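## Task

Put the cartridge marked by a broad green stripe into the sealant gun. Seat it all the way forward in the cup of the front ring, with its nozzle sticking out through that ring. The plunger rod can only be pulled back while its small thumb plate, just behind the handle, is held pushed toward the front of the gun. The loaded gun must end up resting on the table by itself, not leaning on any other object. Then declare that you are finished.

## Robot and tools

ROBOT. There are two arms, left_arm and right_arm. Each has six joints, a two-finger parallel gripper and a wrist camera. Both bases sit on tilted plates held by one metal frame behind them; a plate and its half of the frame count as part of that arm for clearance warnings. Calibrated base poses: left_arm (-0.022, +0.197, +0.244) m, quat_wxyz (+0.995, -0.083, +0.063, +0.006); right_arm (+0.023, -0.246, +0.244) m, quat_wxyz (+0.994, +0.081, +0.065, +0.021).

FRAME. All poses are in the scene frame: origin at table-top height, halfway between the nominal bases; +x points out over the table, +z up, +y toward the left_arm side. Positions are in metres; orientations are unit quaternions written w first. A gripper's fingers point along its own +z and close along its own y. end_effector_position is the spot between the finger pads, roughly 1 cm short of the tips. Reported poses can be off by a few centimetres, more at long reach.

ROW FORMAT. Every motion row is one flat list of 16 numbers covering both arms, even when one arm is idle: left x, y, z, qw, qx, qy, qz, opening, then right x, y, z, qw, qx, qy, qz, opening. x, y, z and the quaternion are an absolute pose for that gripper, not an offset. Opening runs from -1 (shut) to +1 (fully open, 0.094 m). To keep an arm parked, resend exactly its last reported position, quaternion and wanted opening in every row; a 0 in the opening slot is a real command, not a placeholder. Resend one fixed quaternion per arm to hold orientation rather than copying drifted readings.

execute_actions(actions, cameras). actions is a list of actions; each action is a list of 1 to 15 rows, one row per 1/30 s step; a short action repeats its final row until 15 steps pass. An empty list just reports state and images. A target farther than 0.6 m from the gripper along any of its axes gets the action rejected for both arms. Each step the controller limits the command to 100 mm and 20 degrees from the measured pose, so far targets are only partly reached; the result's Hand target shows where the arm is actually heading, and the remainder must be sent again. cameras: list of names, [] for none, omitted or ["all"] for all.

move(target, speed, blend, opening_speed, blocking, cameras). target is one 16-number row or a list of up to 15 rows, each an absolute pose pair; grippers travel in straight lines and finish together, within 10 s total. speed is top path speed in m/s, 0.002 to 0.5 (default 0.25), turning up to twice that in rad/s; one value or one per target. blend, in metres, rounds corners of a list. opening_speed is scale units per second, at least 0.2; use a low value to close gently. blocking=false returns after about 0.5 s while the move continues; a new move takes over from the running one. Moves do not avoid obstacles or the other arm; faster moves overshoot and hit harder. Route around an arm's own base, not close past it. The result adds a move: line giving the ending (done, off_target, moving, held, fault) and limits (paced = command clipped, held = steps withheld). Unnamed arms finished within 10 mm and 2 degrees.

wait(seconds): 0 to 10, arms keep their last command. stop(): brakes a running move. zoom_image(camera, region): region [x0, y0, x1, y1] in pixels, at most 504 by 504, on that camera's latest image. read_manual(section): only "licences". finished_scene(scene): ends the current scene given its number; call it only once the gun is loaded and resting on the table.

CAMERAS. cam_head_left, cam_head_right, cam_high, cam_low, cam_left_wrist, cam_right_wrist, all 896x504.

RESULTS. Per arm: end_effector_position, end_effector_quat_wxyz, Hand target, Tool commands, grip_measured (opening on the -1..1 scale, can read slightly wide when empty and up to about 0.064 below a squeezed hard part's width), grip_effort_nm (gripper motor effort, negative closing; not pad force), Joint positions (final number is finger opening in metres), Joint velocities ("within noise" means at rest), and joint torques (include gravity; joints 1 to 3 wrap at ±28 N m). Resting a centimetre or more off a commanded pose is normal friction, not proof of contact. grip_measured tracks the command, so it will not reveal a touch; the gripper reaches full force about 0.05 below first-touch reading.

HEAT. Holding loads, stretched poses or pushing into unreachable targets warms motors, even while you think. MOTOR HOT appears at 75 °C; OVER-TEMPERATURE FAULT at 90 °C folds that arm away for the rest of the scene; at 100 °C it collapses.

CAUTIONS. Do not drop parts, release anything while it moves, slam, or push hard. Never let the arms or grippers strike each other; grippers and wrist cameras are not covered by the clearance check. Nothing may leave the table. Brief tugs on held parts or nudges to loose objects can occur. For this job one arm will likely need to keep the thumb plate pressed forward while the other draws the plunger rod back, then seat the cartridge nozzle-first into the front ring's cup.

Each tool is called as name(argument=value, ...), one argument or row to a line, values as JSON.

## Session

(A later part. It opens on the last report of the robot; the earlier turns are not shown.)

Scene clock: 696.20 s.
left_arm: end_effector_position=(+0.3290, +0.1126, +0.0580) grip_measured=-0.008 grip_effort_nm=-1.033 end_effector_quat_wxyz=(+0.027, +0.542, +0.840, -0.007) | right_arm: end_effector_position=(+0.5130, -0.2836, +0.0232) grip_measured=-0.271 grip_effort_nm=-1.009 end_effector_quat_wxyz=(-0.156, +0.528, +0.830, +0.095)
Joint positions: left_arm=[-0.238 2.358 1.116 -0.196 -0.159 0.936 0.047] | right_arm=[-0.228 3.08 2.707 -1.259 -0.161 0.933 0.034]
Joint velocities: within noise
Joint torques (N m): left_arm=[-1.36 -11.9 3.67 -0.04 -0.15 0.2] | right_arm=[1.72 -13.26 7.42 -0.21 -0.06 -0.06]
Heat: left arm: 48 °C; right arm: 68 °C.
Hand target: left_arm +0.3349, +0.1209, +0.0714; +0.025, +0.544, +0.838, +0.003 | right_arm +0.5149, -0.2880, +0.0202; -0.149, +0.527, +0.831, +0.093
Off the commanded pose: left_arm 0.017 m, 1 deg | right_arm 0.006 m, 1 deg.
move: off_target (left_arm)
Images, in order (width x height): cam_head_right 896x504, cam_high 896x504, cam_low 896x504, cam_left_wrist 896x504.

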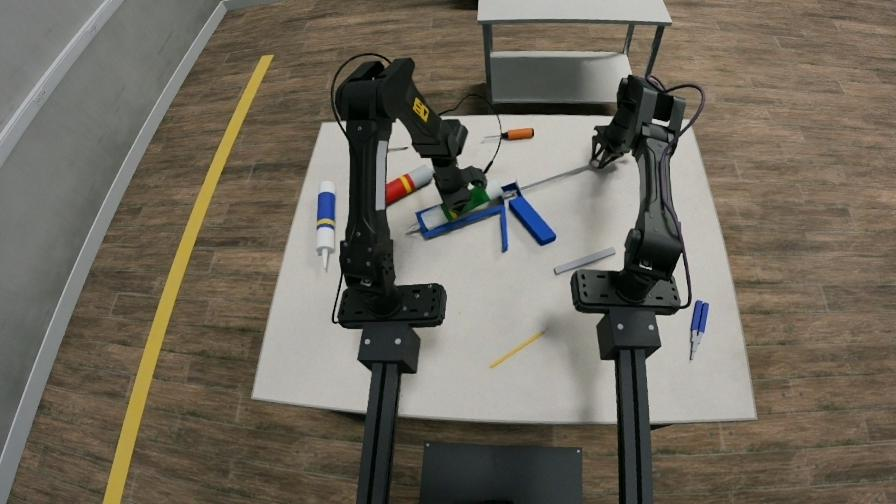

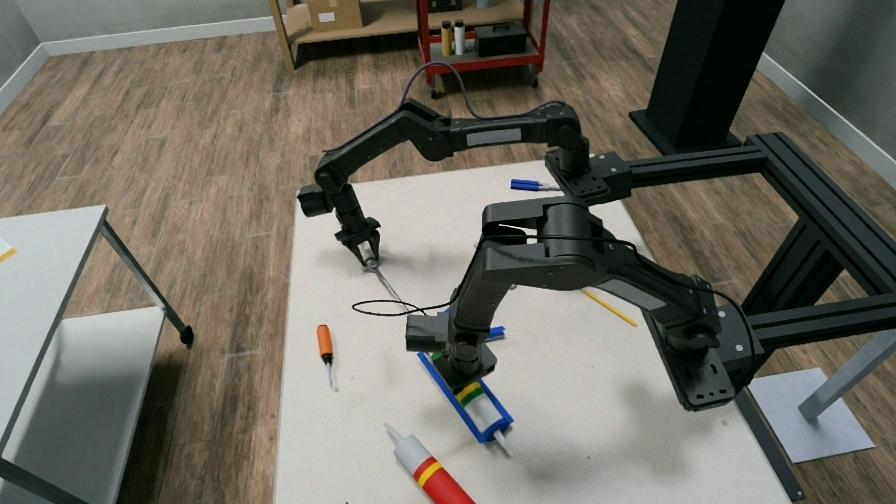

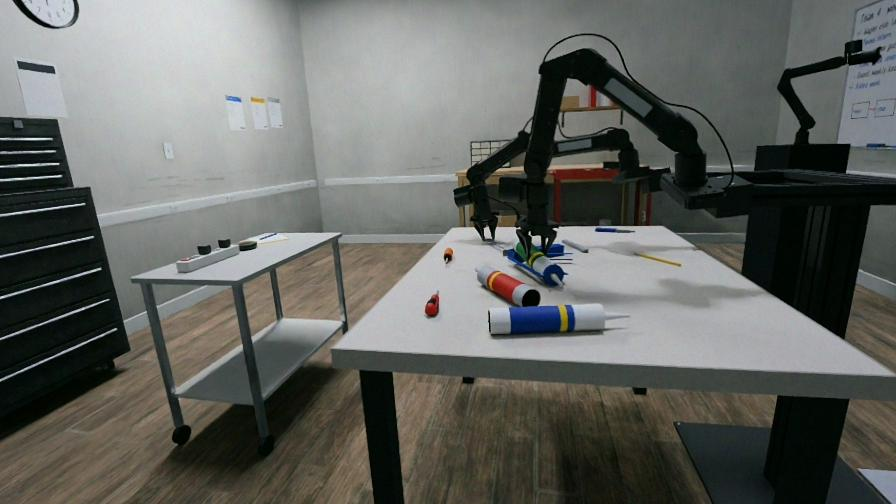

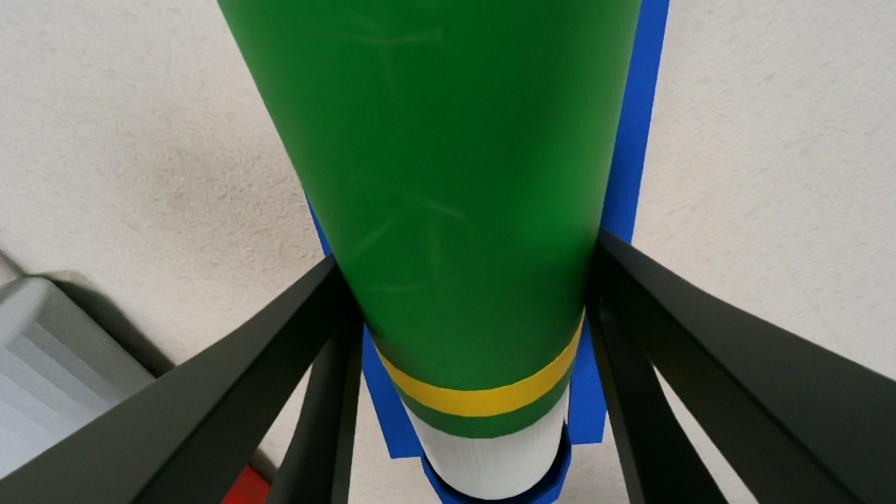

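move(
  target=[0.338,0.121,0.081,0.045,0.5446,0.8383,-0.010,-0.25,0.515,-0.288,0.020,-0.150,0.527,0.831,0.093,-0.7],
  speed=0.03,
  cameras=["cam_high","cam_low","cam_head_right","cam_left_wrist"],
)

zoom_image(
  camera="cam_high",
  region=[390, 300, 550, 460],
)

zoom_image(
  camera="cam_low",
  region=[500, 225, 580, 295],
)

zoom_image(
  camera="cam_head_right",
  region=[400, 150, 540, 250],
)

Scene clock: 700.60 s.
left_arm: end_effector_position=(+0.3227, +0.1172, +0.0567) grip_measured=-0.008 grip_effort_nm=-1.018 end_effector_quat_wxyz=(+0.022, +0.547, +0.837, -0.017) | right_arm: end_effector_position=(+0.5137, -0.2837, +0.0230) grip_measured=-0.271 grip_effort_nm=-1.009 end_effector_quat_wxyz=(-0.155, +0.528, +0.830, +0.095)
Joint positions: left_arm=[-0.22 2.353 1.102 -0.202 -0.14 0.962 0.047] | right_arm=[-0.228 3.08 2.707 -1.256 -0.161 0.933 0.034]
Joint velocities: within noise
Joint torques (N m): left_arm=[-1.42 -14.31 2.61 0.15 0.06 0.12] | right_arm=[1.68 -13.22 7.31 -0.24 -0.04 -0.05]
Heat: left arm: 50 °C; right arm: 68 °C.
Hand target: left_arm +0.3376, +0.1209, +0.0794; +0.045, +0.544, +0.838, -0.010 | right_arm +0.5149, -0.2880, +0.0202; -0.149, +0.527, +0.831, +0.093
Off the commanded pose: left_arm 0.029 m, 3 deg | right_arm 0.005 m, 1 deg.
move: off_target (left_arm)
Images, in order (width x height): cam_head_right 896x504, cam_high 896x504, cam_low 896x504, cam_left_wrist 896x504.

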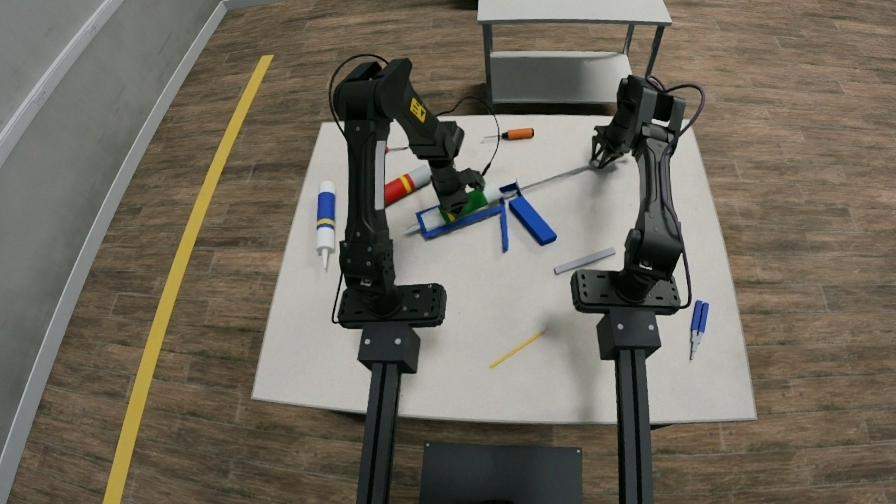

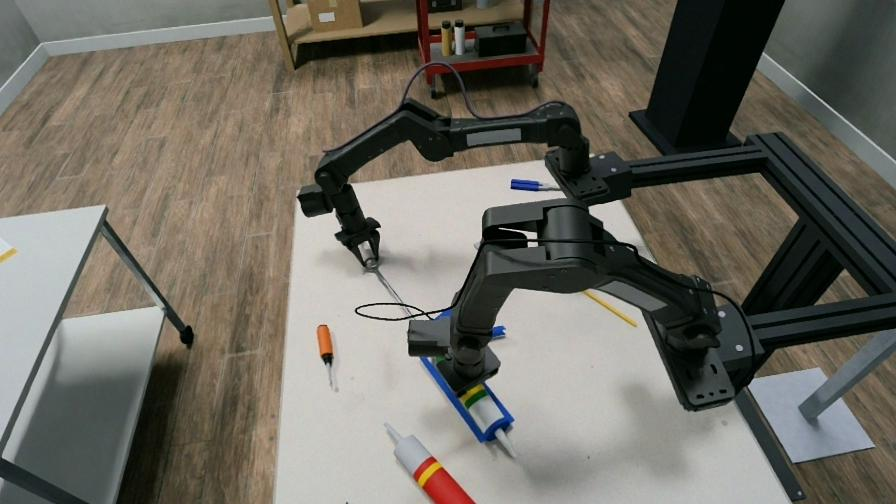

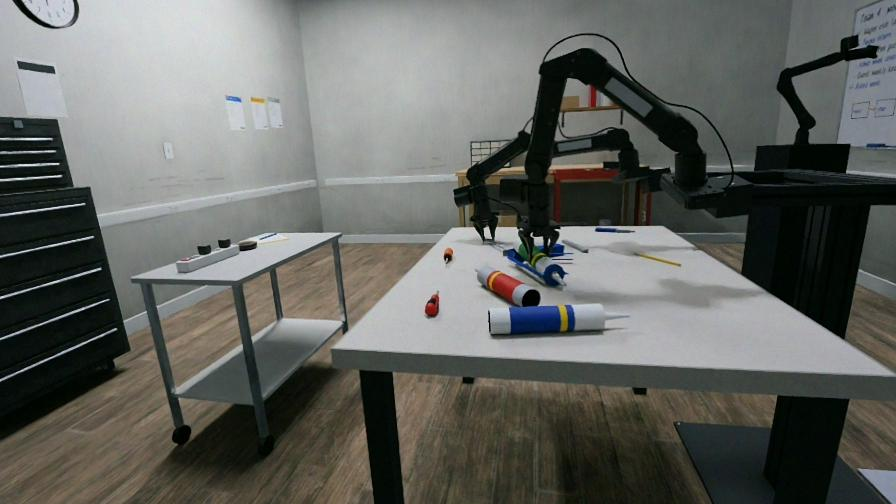

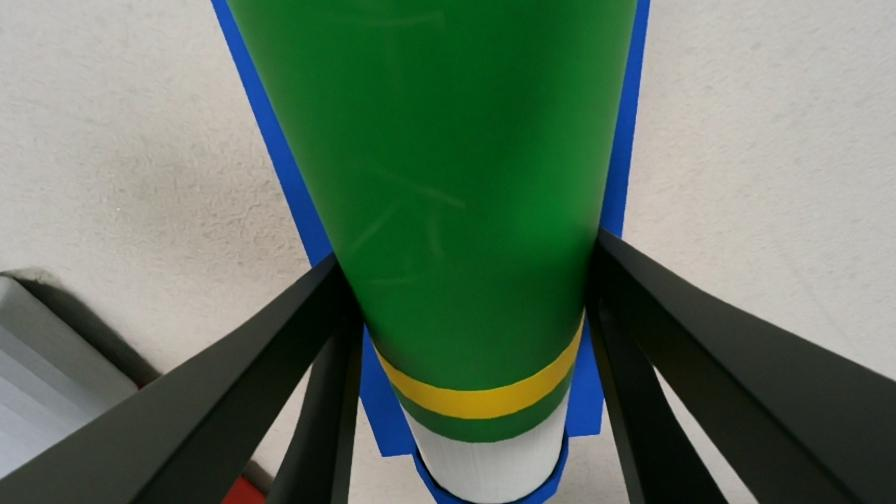

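Scaled by 3.150 from the camera's 896x504 image, which has a finer 1280x720 frame.

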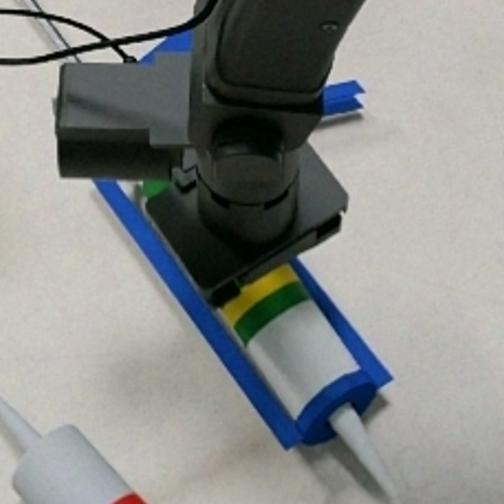

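Scaled by 6.300 from the camera's 896x504 image, which has a finer 1280x720 frame.

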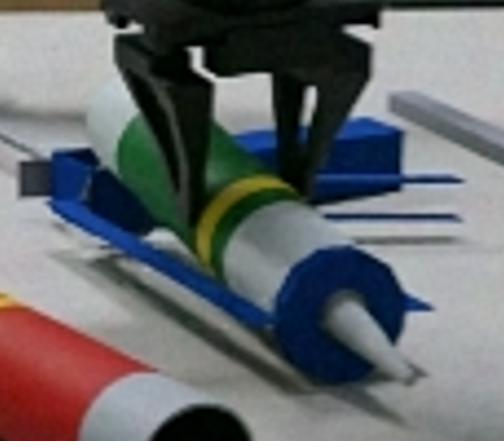

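Scaled by 3.600 from the camera's 896x504 image, which has a finer 1280x720 frame.

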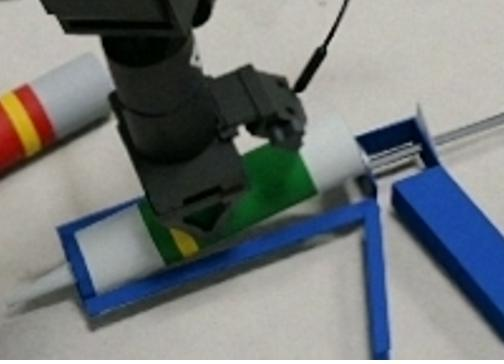

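execute_actions(
  actions=[],
  cameras=["cam_right_wrist","cam_head_right","cam_head_left"],
)

zoom_image(
  camera="cam_right_wrist",
  region=[420, 420, 560, 504],
)

zoom_image(
  camera="cam_head_right",
  region=[480, 165, 530, 215],
)

Scene clock: 702.77 s.
left_arm: end_effector_position=(+0.3227, +0.1172, +0.0567) grip_measured=-0.008 grip_effort_nm=-1.033 end_effector_quat_wxyz=(+0.022, +0.547, +0.837, -0.017) | right_arm: end_effector_position=(+0.5137, -0.2837, +0.0230) grip_measured=-0.271 grip_effort_nm=-1.009 end_effector_quat_wxyz=(-0.155, +0.528, +0.830, +0.095)
Joint positions: left_arm=[-0.22 2.353 1.102 -0.202 -0.14 0.963 0.047] | right_arm=[-0.228 3.08 2.707 -1.256 -0.161 0.933 0.034]
Joint velocities: within noise
Joint torques (N m): left_arm=[-1.51 -14.31 2.65 0.1 0.05 0.16] | right_arm=[1.7 -13.27 7.34 -0.24 -0.04 -0.08]
Heat: left arm: 51 °C; right arm: 68 °C.
Hand target: left_arm +0.3376, +0.1210, +0.0794; +0.045, +0.544, +0.838, -0.010 | right_arm +0.5149, -0.2880, +0.0202; -0.149, +0.527, +0.831, +0.093
Tool commands: left_gripper/opening=-0.25 right_gripper/opening=-0.7
Off the commanded pose: left_arm 0.029 m, 3 deg | right_arm 0.005 m, 1 deg.
Images, in order (width x height): cam_head_left 896x504, cam_head_right 896x504, cam_right_wrist 896x504.

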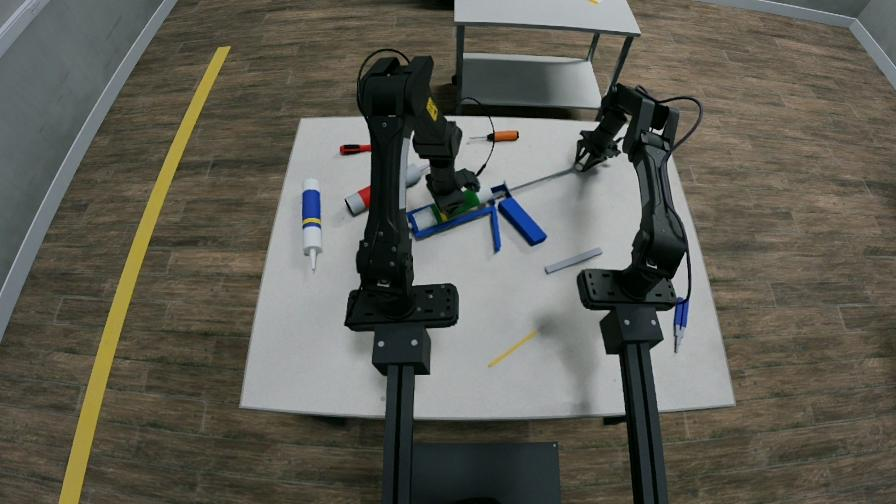

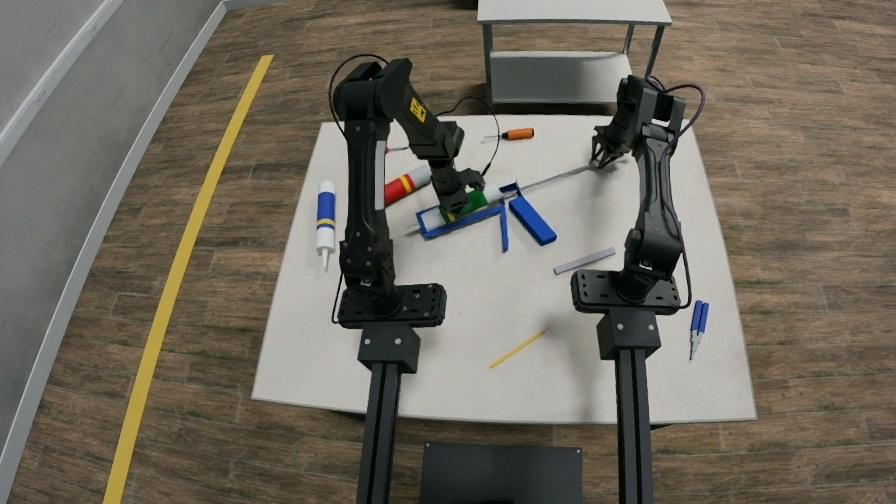

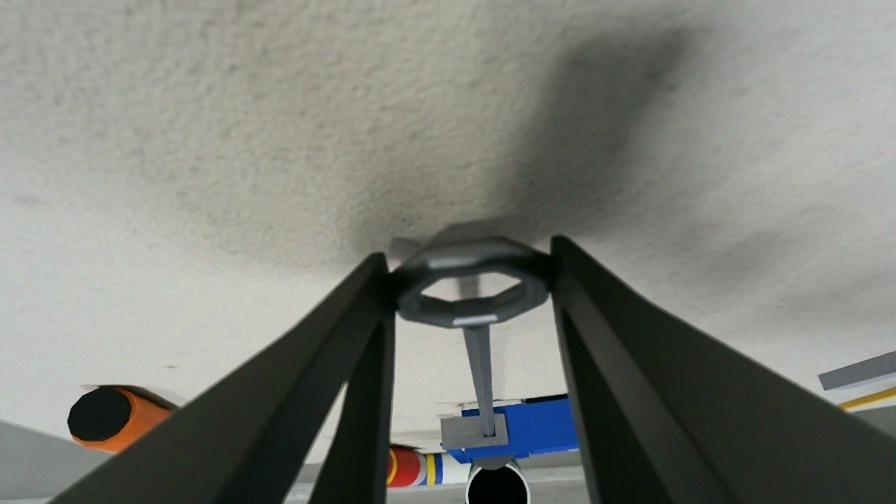

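Scaled by 3.600 from the camera's 896x504 image, which has a finer 1280x720 frame.

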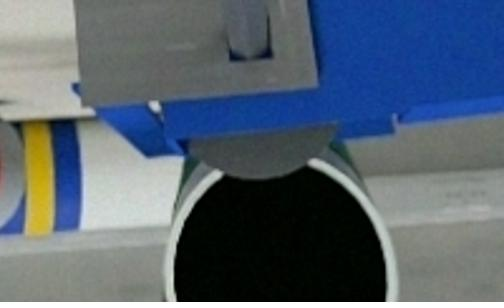

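Scaled by 10.080 from the camera's 896x504 image, which has a finer 1280x720 frame.

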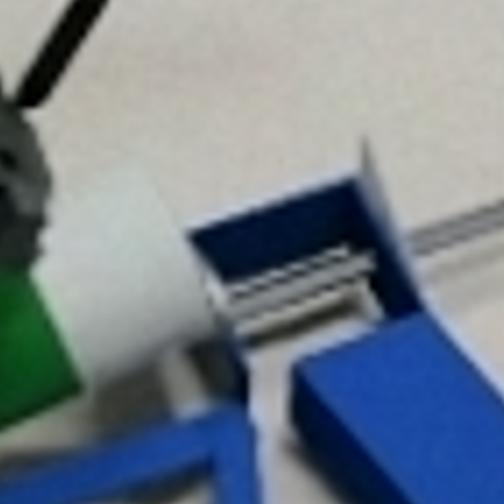

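move(
  target=[0.329,0.116,0.046,0.020,0.5446,0.8383,0.003,-0.25,0.515,-0.288,0.020,-0.150,0.527,0.831,0.093,-0.7],
  speed=0.03,
  cameras=["cam_high","cam_low","cam_head_right","cam_right_wrist"],
)

zoom_image(
  camera="cam_high",
  region=[390, 300, 550, 460],
)

zoom_image(
  camera="cam_low",
  region=[500, 225, 580, 295],
)

zoom_image(
  camera="cam_right_wrist",
  region=[420, 420, 560, 504],
)

Scene clock: 708.70 s.
left_arm: end_effector_position=(+0.3241, +0.1187, +0.0478) grip_measured=-0.008 grip_effort_nm=-1.023 end_effector_quat_wxyz=(+0.020, +0.544, +0.839, -0.008) | right_arm: end_effector_position=(+0.5137, -0.2837, +0.0230) grip_measured=-0.271 grip_effort_nm=-1.009 end_effector_quat_wxyz=(-0.155, +0.528, +0.830, +0.095)
Joint positions: left_arm=[-0.22 2.385 1.111 -0.176 -0.159 0.955 0.047] | right_arm=[-0.228 3.08 2.707 -1.256 -0.161 0.933 0.034]
Joint velocities: within noise
Joint torques (N m): left_arm=[-3.37 -7.46 4.81 0.37 -0.2 -0.08] | right_arm=[1.63 -13.26 7.43 -0.22 -0.05 -0.07]
Heat: left arm: 52 °C; right arm: 68 °C.
Hand target: left_arm +0.3289, +0.1160, +0.0461; +0.020, +0.545, +0.838, +0.003 | right_arm +0.5149, -0.2880, +0.0202; -0.149, +0.527, +0.831, +0.093
Off the commanded pose: left_arm 0.006 m, 1 deg | right_arm 0.005 m, 1 deg.
move: done
Images, in order (width x height): cam_head_right 896x504, cam_high 896x504, cam_low 896x504, cam_right_wrist 896x504.

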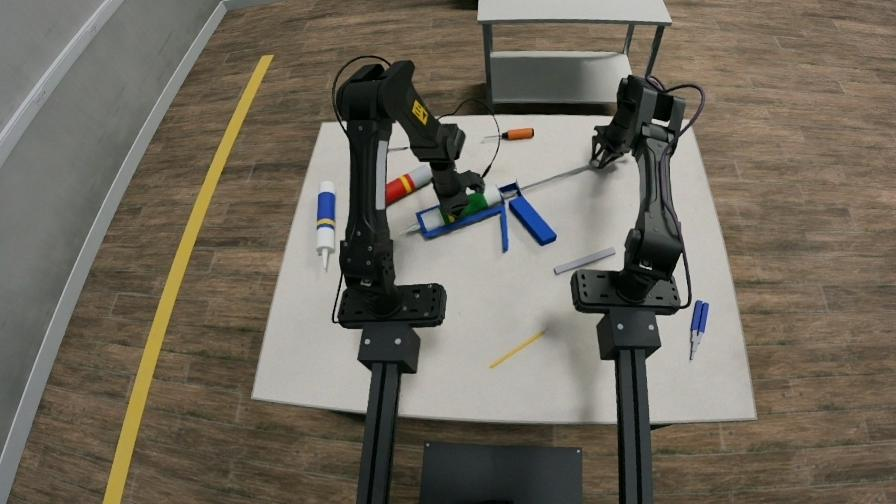

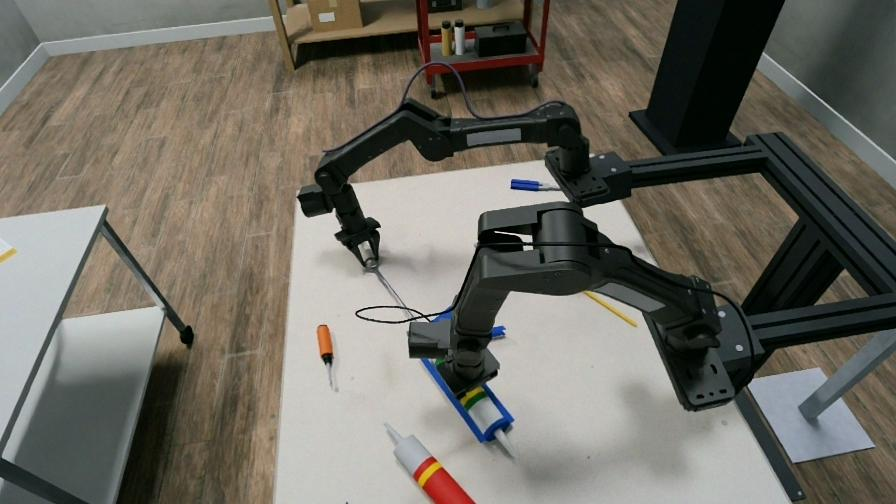

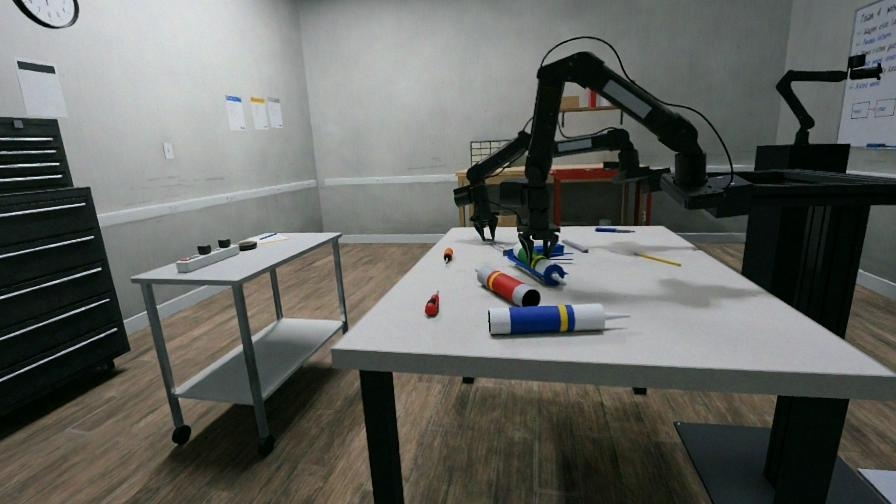

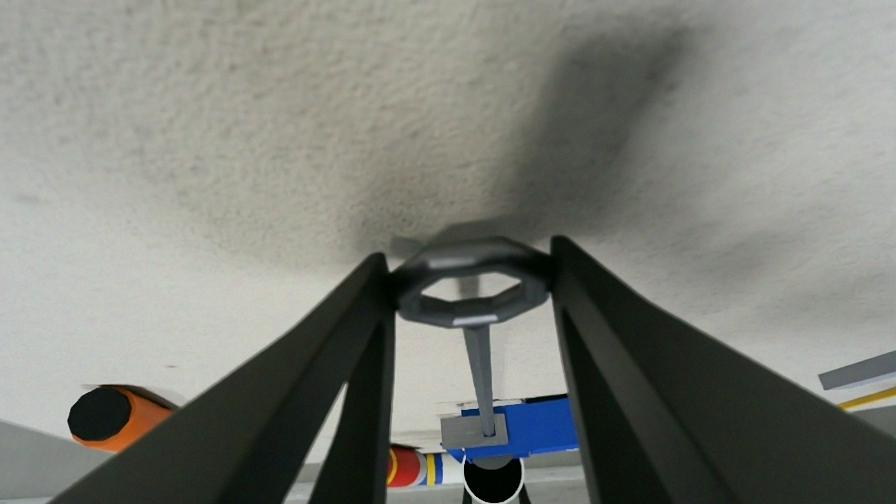

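Scaled by 3.150 from the camera's 896x504 image, which has a finer 1280x720 frame.

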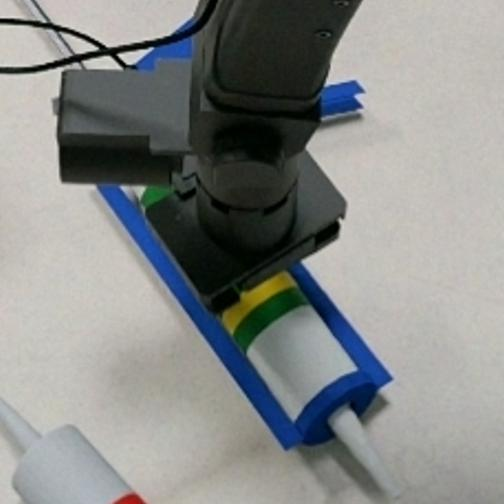

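Scaled by 6.300 from the camera's 896x504 image, which has a finer 1280x720 frame.

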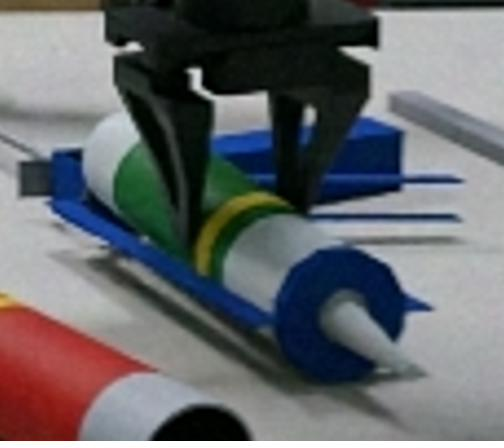

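Scaled by 3.600 from the camera's 896x504 image, which has a finer 1280x720 frame.

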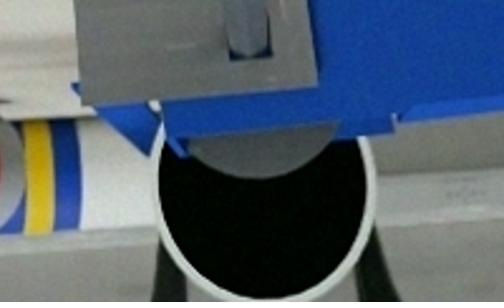

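move(
  target=[0.329,0.118,0.037,0.012,0.5446,0.8383,0.008,-0.25,0.515,-0.288,0.020,-0.150,0.527,0.831,0.093,-0.7],
  speed=0.03,
  cameras=["cam_high","cam_low","cam_left_wrist","cam_right_wrist"],
)

zoom_image(
  camera="cam_high",
  region=[390, 300, 550, 460],
)

zoom_image(
  camera="cam_low",
  region=[500, 225, 580, 295],
)

zoom_image(
  camera="cam_right_wrist",
  region=[420, 420, 560, 504],
)

Scene clock: 713.63 s.
left_arm: end_effector_position=(+0.3233, +0.1196, +0.0393) grip_measured=-0.008 grip_effort_nm=-1.023 end_effector_quat_wxyz=(+0.011, +0.544, +0.839, -0.004) | right_arm: end_effector_position=(+0.5136, -0.2837, +0.0230) grip_measured=-0.271 grip_effort_nm=-1.009 end_effector_quat_wxyz=(-0.155, +0.528, +0.830, +0.095)
Joint positions: left_arm=[-0.22 2.418 1.131 -0.176 -0.172 0.953 0.047] | right_arm=[-0.228 3.08 2.707 -1.256 -0.161 0.933 0.034]
Joint velocities: within noise
Joint torques (N m): left_arm=[-3.11 -7.45 4.88 0.32 -0.18 -0.07] | right_arm=[1.59 -13.2 7.36 -0.22 -0.04 -0.06]
Heat: left arm: 51 °C; right arm: 68 °C.
Hand target: left_arm +0.3287, +0.1181, +0.0371; +0.012, +0.545, +0.838, +0.008 | right_arm +0.5149, -0.2880, +0.0202; -0.149, +0.527, +0.831, +0.093
Off the commanded pose: left_arm 0.006 m, 1 deg | right_arm 0.005 m, 1 deg.
move: done
Images, in order (width x height): cam_high 896x504, cam_low 896x504, cam_left_wrist 896x504, cam_right_wrist 896x504.

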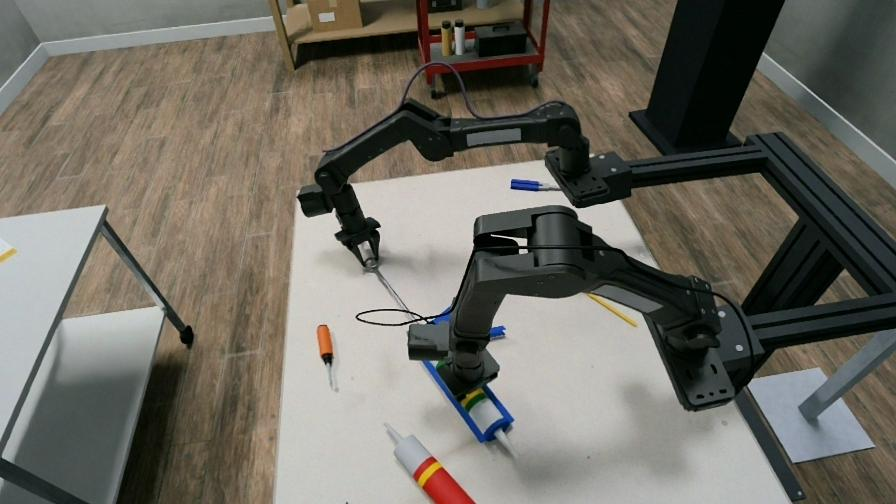

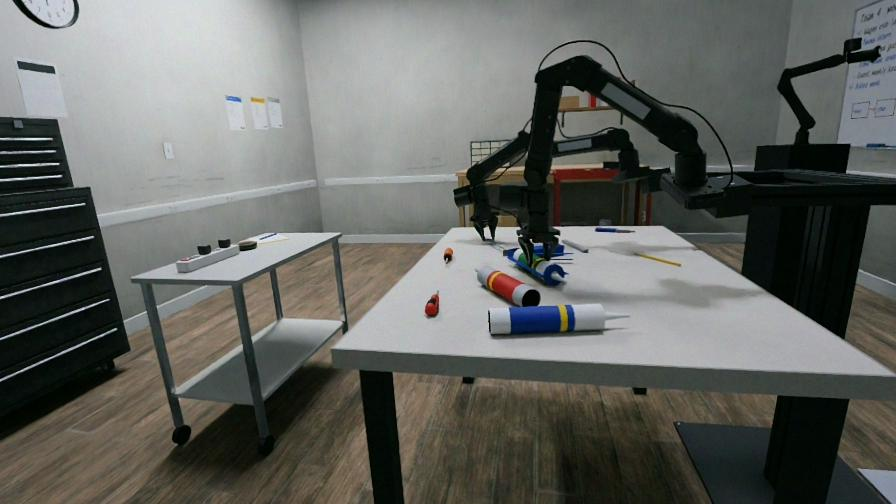

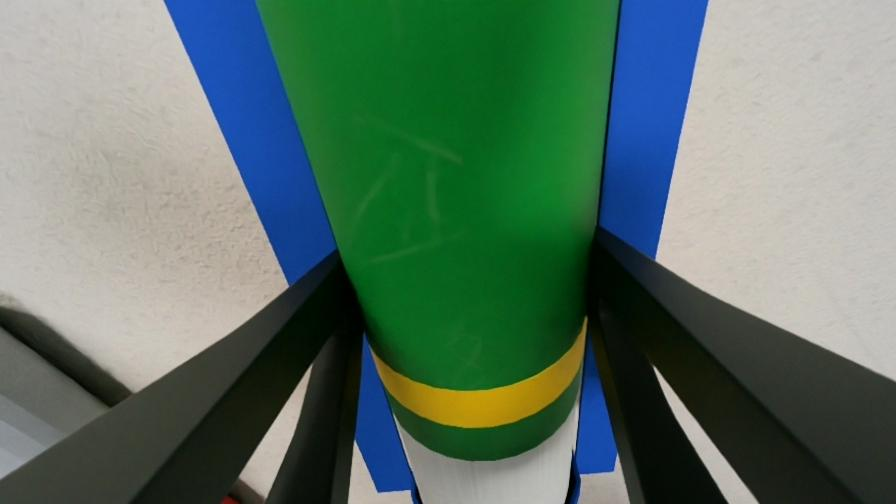

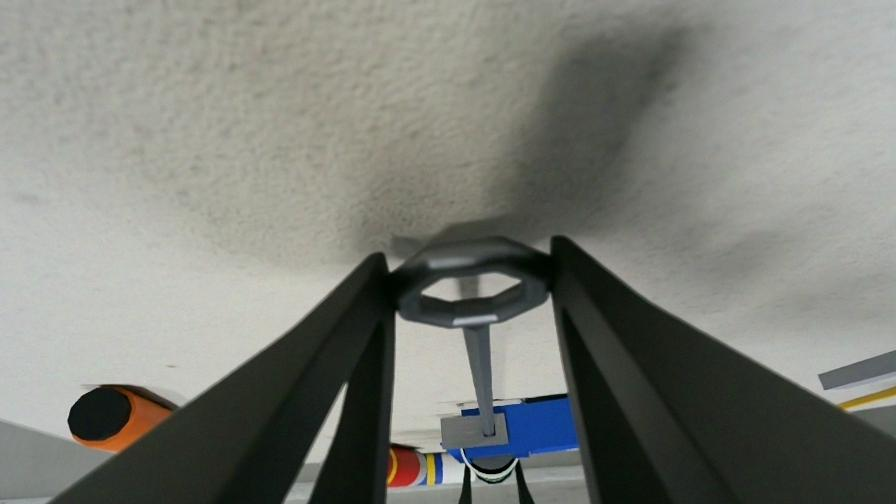

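Scaled by 3.150 from the camera's 896x504 image, which has a finer 1280x720 frame.

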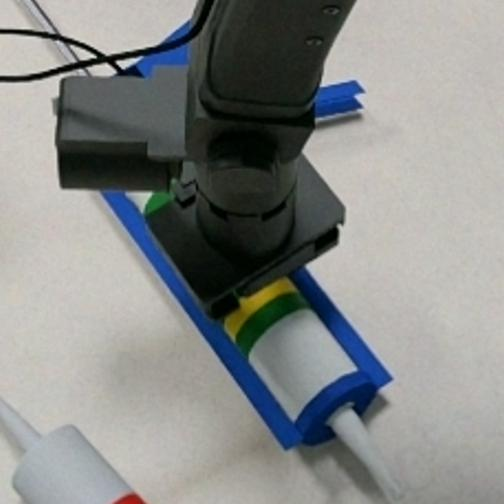

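Scaled by 6.300 from the camera's 896x504 image, which has a finer 1280x720 frame.

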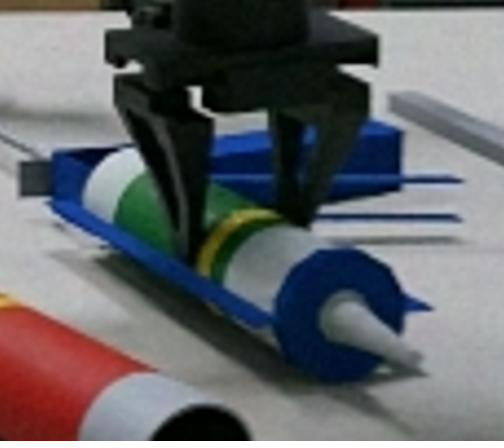

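Scaled by 3.600 from the camera's 896x504 image, which has a finer 1280x720 frame.

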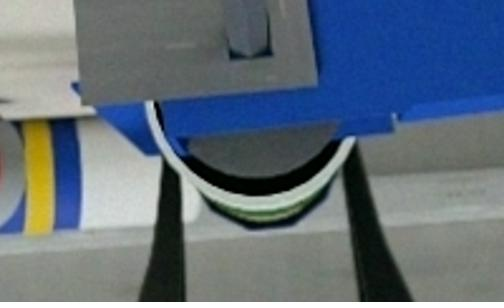

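move(
  target=[0.3205,0.1365,0.039,0.012,0.5446,0.8383,0.008,-0.25,0.515,-0.288,0.020,-0.150,0.527,0.831,0.093,-0.7],
  speed=0.03,
  cameras=["cam_high","cam_low","cam_left_wrist","cam_right_wrist"],
)

zoom_image(
  camera="cam_high",
  region=[390, 300, 550, 460],
)

zoom_image(
  camera="cam_low",
  region=[500, 225, 580, 295],
)

zoom_image(
  camera="cam_right_wrist",
  region=[420, 420, 560, 504],
)

Scene clock: 718.13 s.
left_arm: end_effector_position=(+0.3219, +0.1203, +0.0377) grip_measured=-0.008 grip_effort_nm=-1.023 end_effector_quat_wxyz=(+0.021, +0.545, +0.838, -0.008) | right_arm: end_effector_position=(+0.5132, -0.2837, +0.0233) grip_measured=-0.271 grip_effort_nm=-1.009 end_effector_quat_wxyz=(-0.156, +0.528, +0.830, +0.095)
Joint positions: left_arm=[-0.211 2.414 1.107 -0.139 -0.157 0.967 0.047] | right_arm=[-0.228 3.08 2.708 -1.259 -0.161 0.933 0.034]
Joint velocities: within noise
Joint torques (N m): left_arm=[0.01 -9.68 1.28 0.33 -0.31 0.31] | right_arm=[1.58 -13.22 7.28 -0.18 -0.05 -0.07]
Heat: left arm: 50 °C; right arm: 68 °C.
Hand target: left_arm +0.3203, +0.1361, +0.0389; +0.011, +0.545, +0.839, +0.008 | right_arm +0.5149, -0.2880, +0.0202; -0.149, +0.527, +0.831, +0.093
Off the commanded pose: left_arm 0.016 m, 2 deg | right_arm 0.006 m, 1 deg.
move: off_target (left_arm)
Images, in order (width x height): cam_high 896x504, cam_low 896x504, cam_left_wrist 896x504, cam_right_wrist 896x504.

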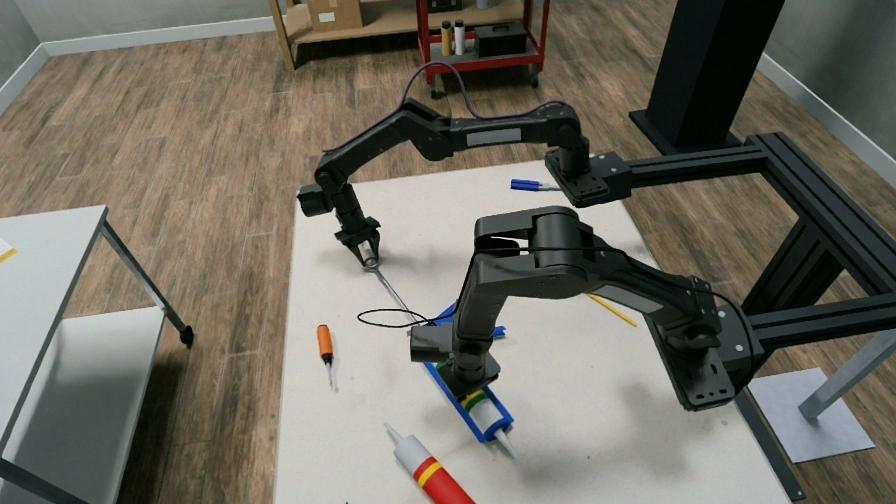

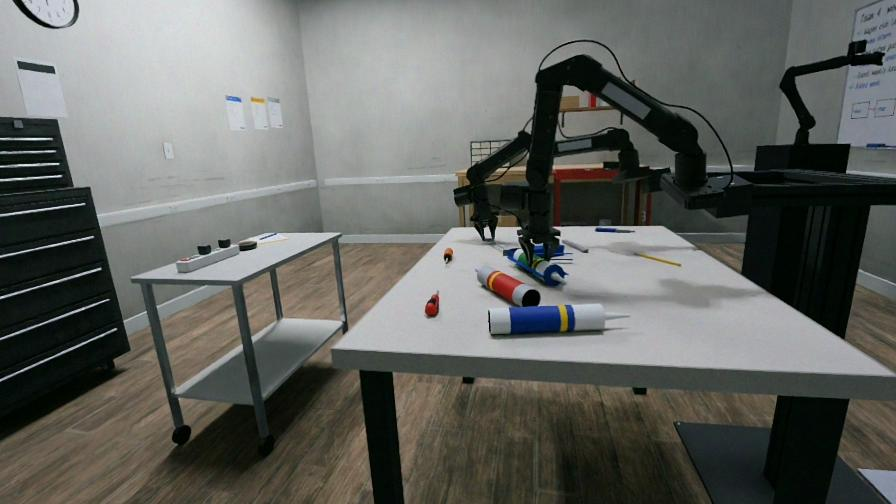

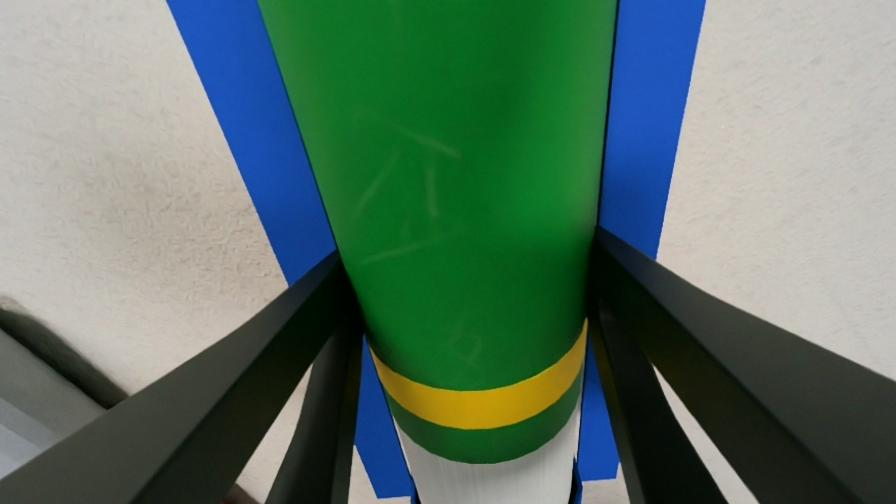

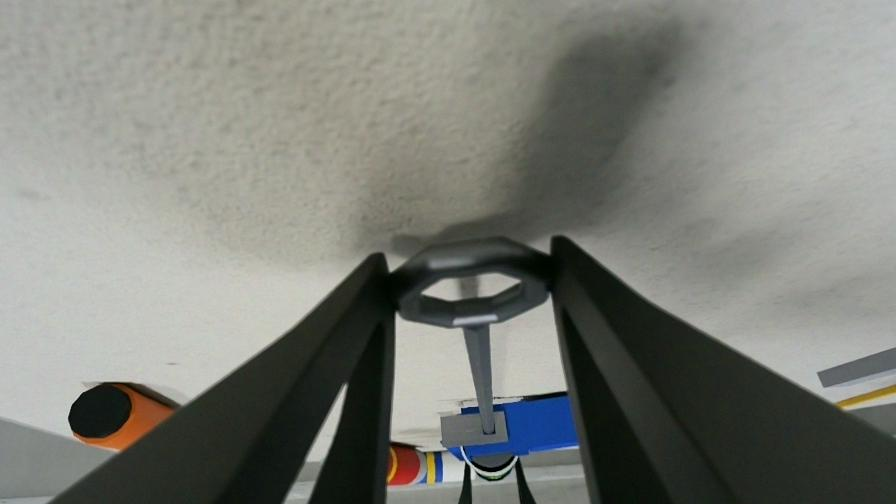

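Scaled by 3.150 from the camera's 896x504 image, which has a finer 1280x720 frame.

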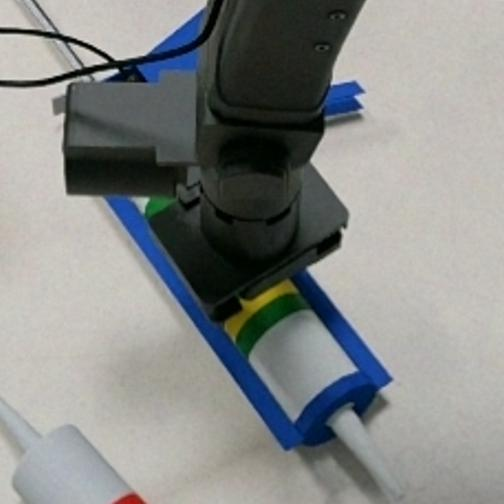

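Scaled by 6.300 from the camera's 896x504 image, which has a finer 1280x720 frame.

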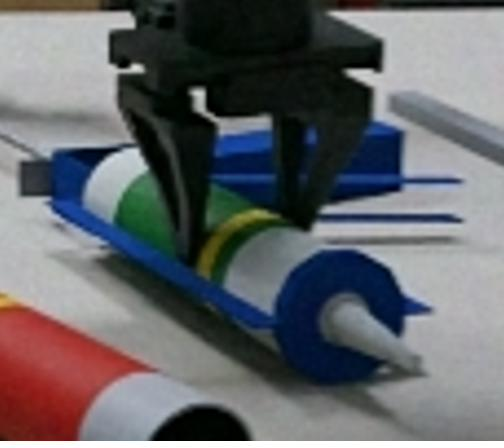

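Scaled by 3.600 from the camera's 896x504 image, which has a finer 1280x720 frame.

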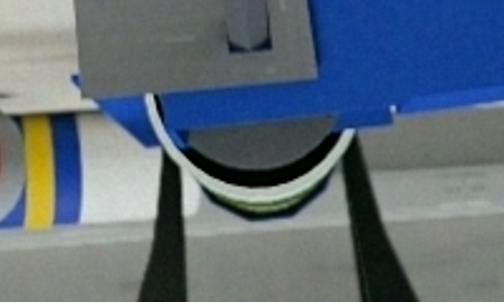

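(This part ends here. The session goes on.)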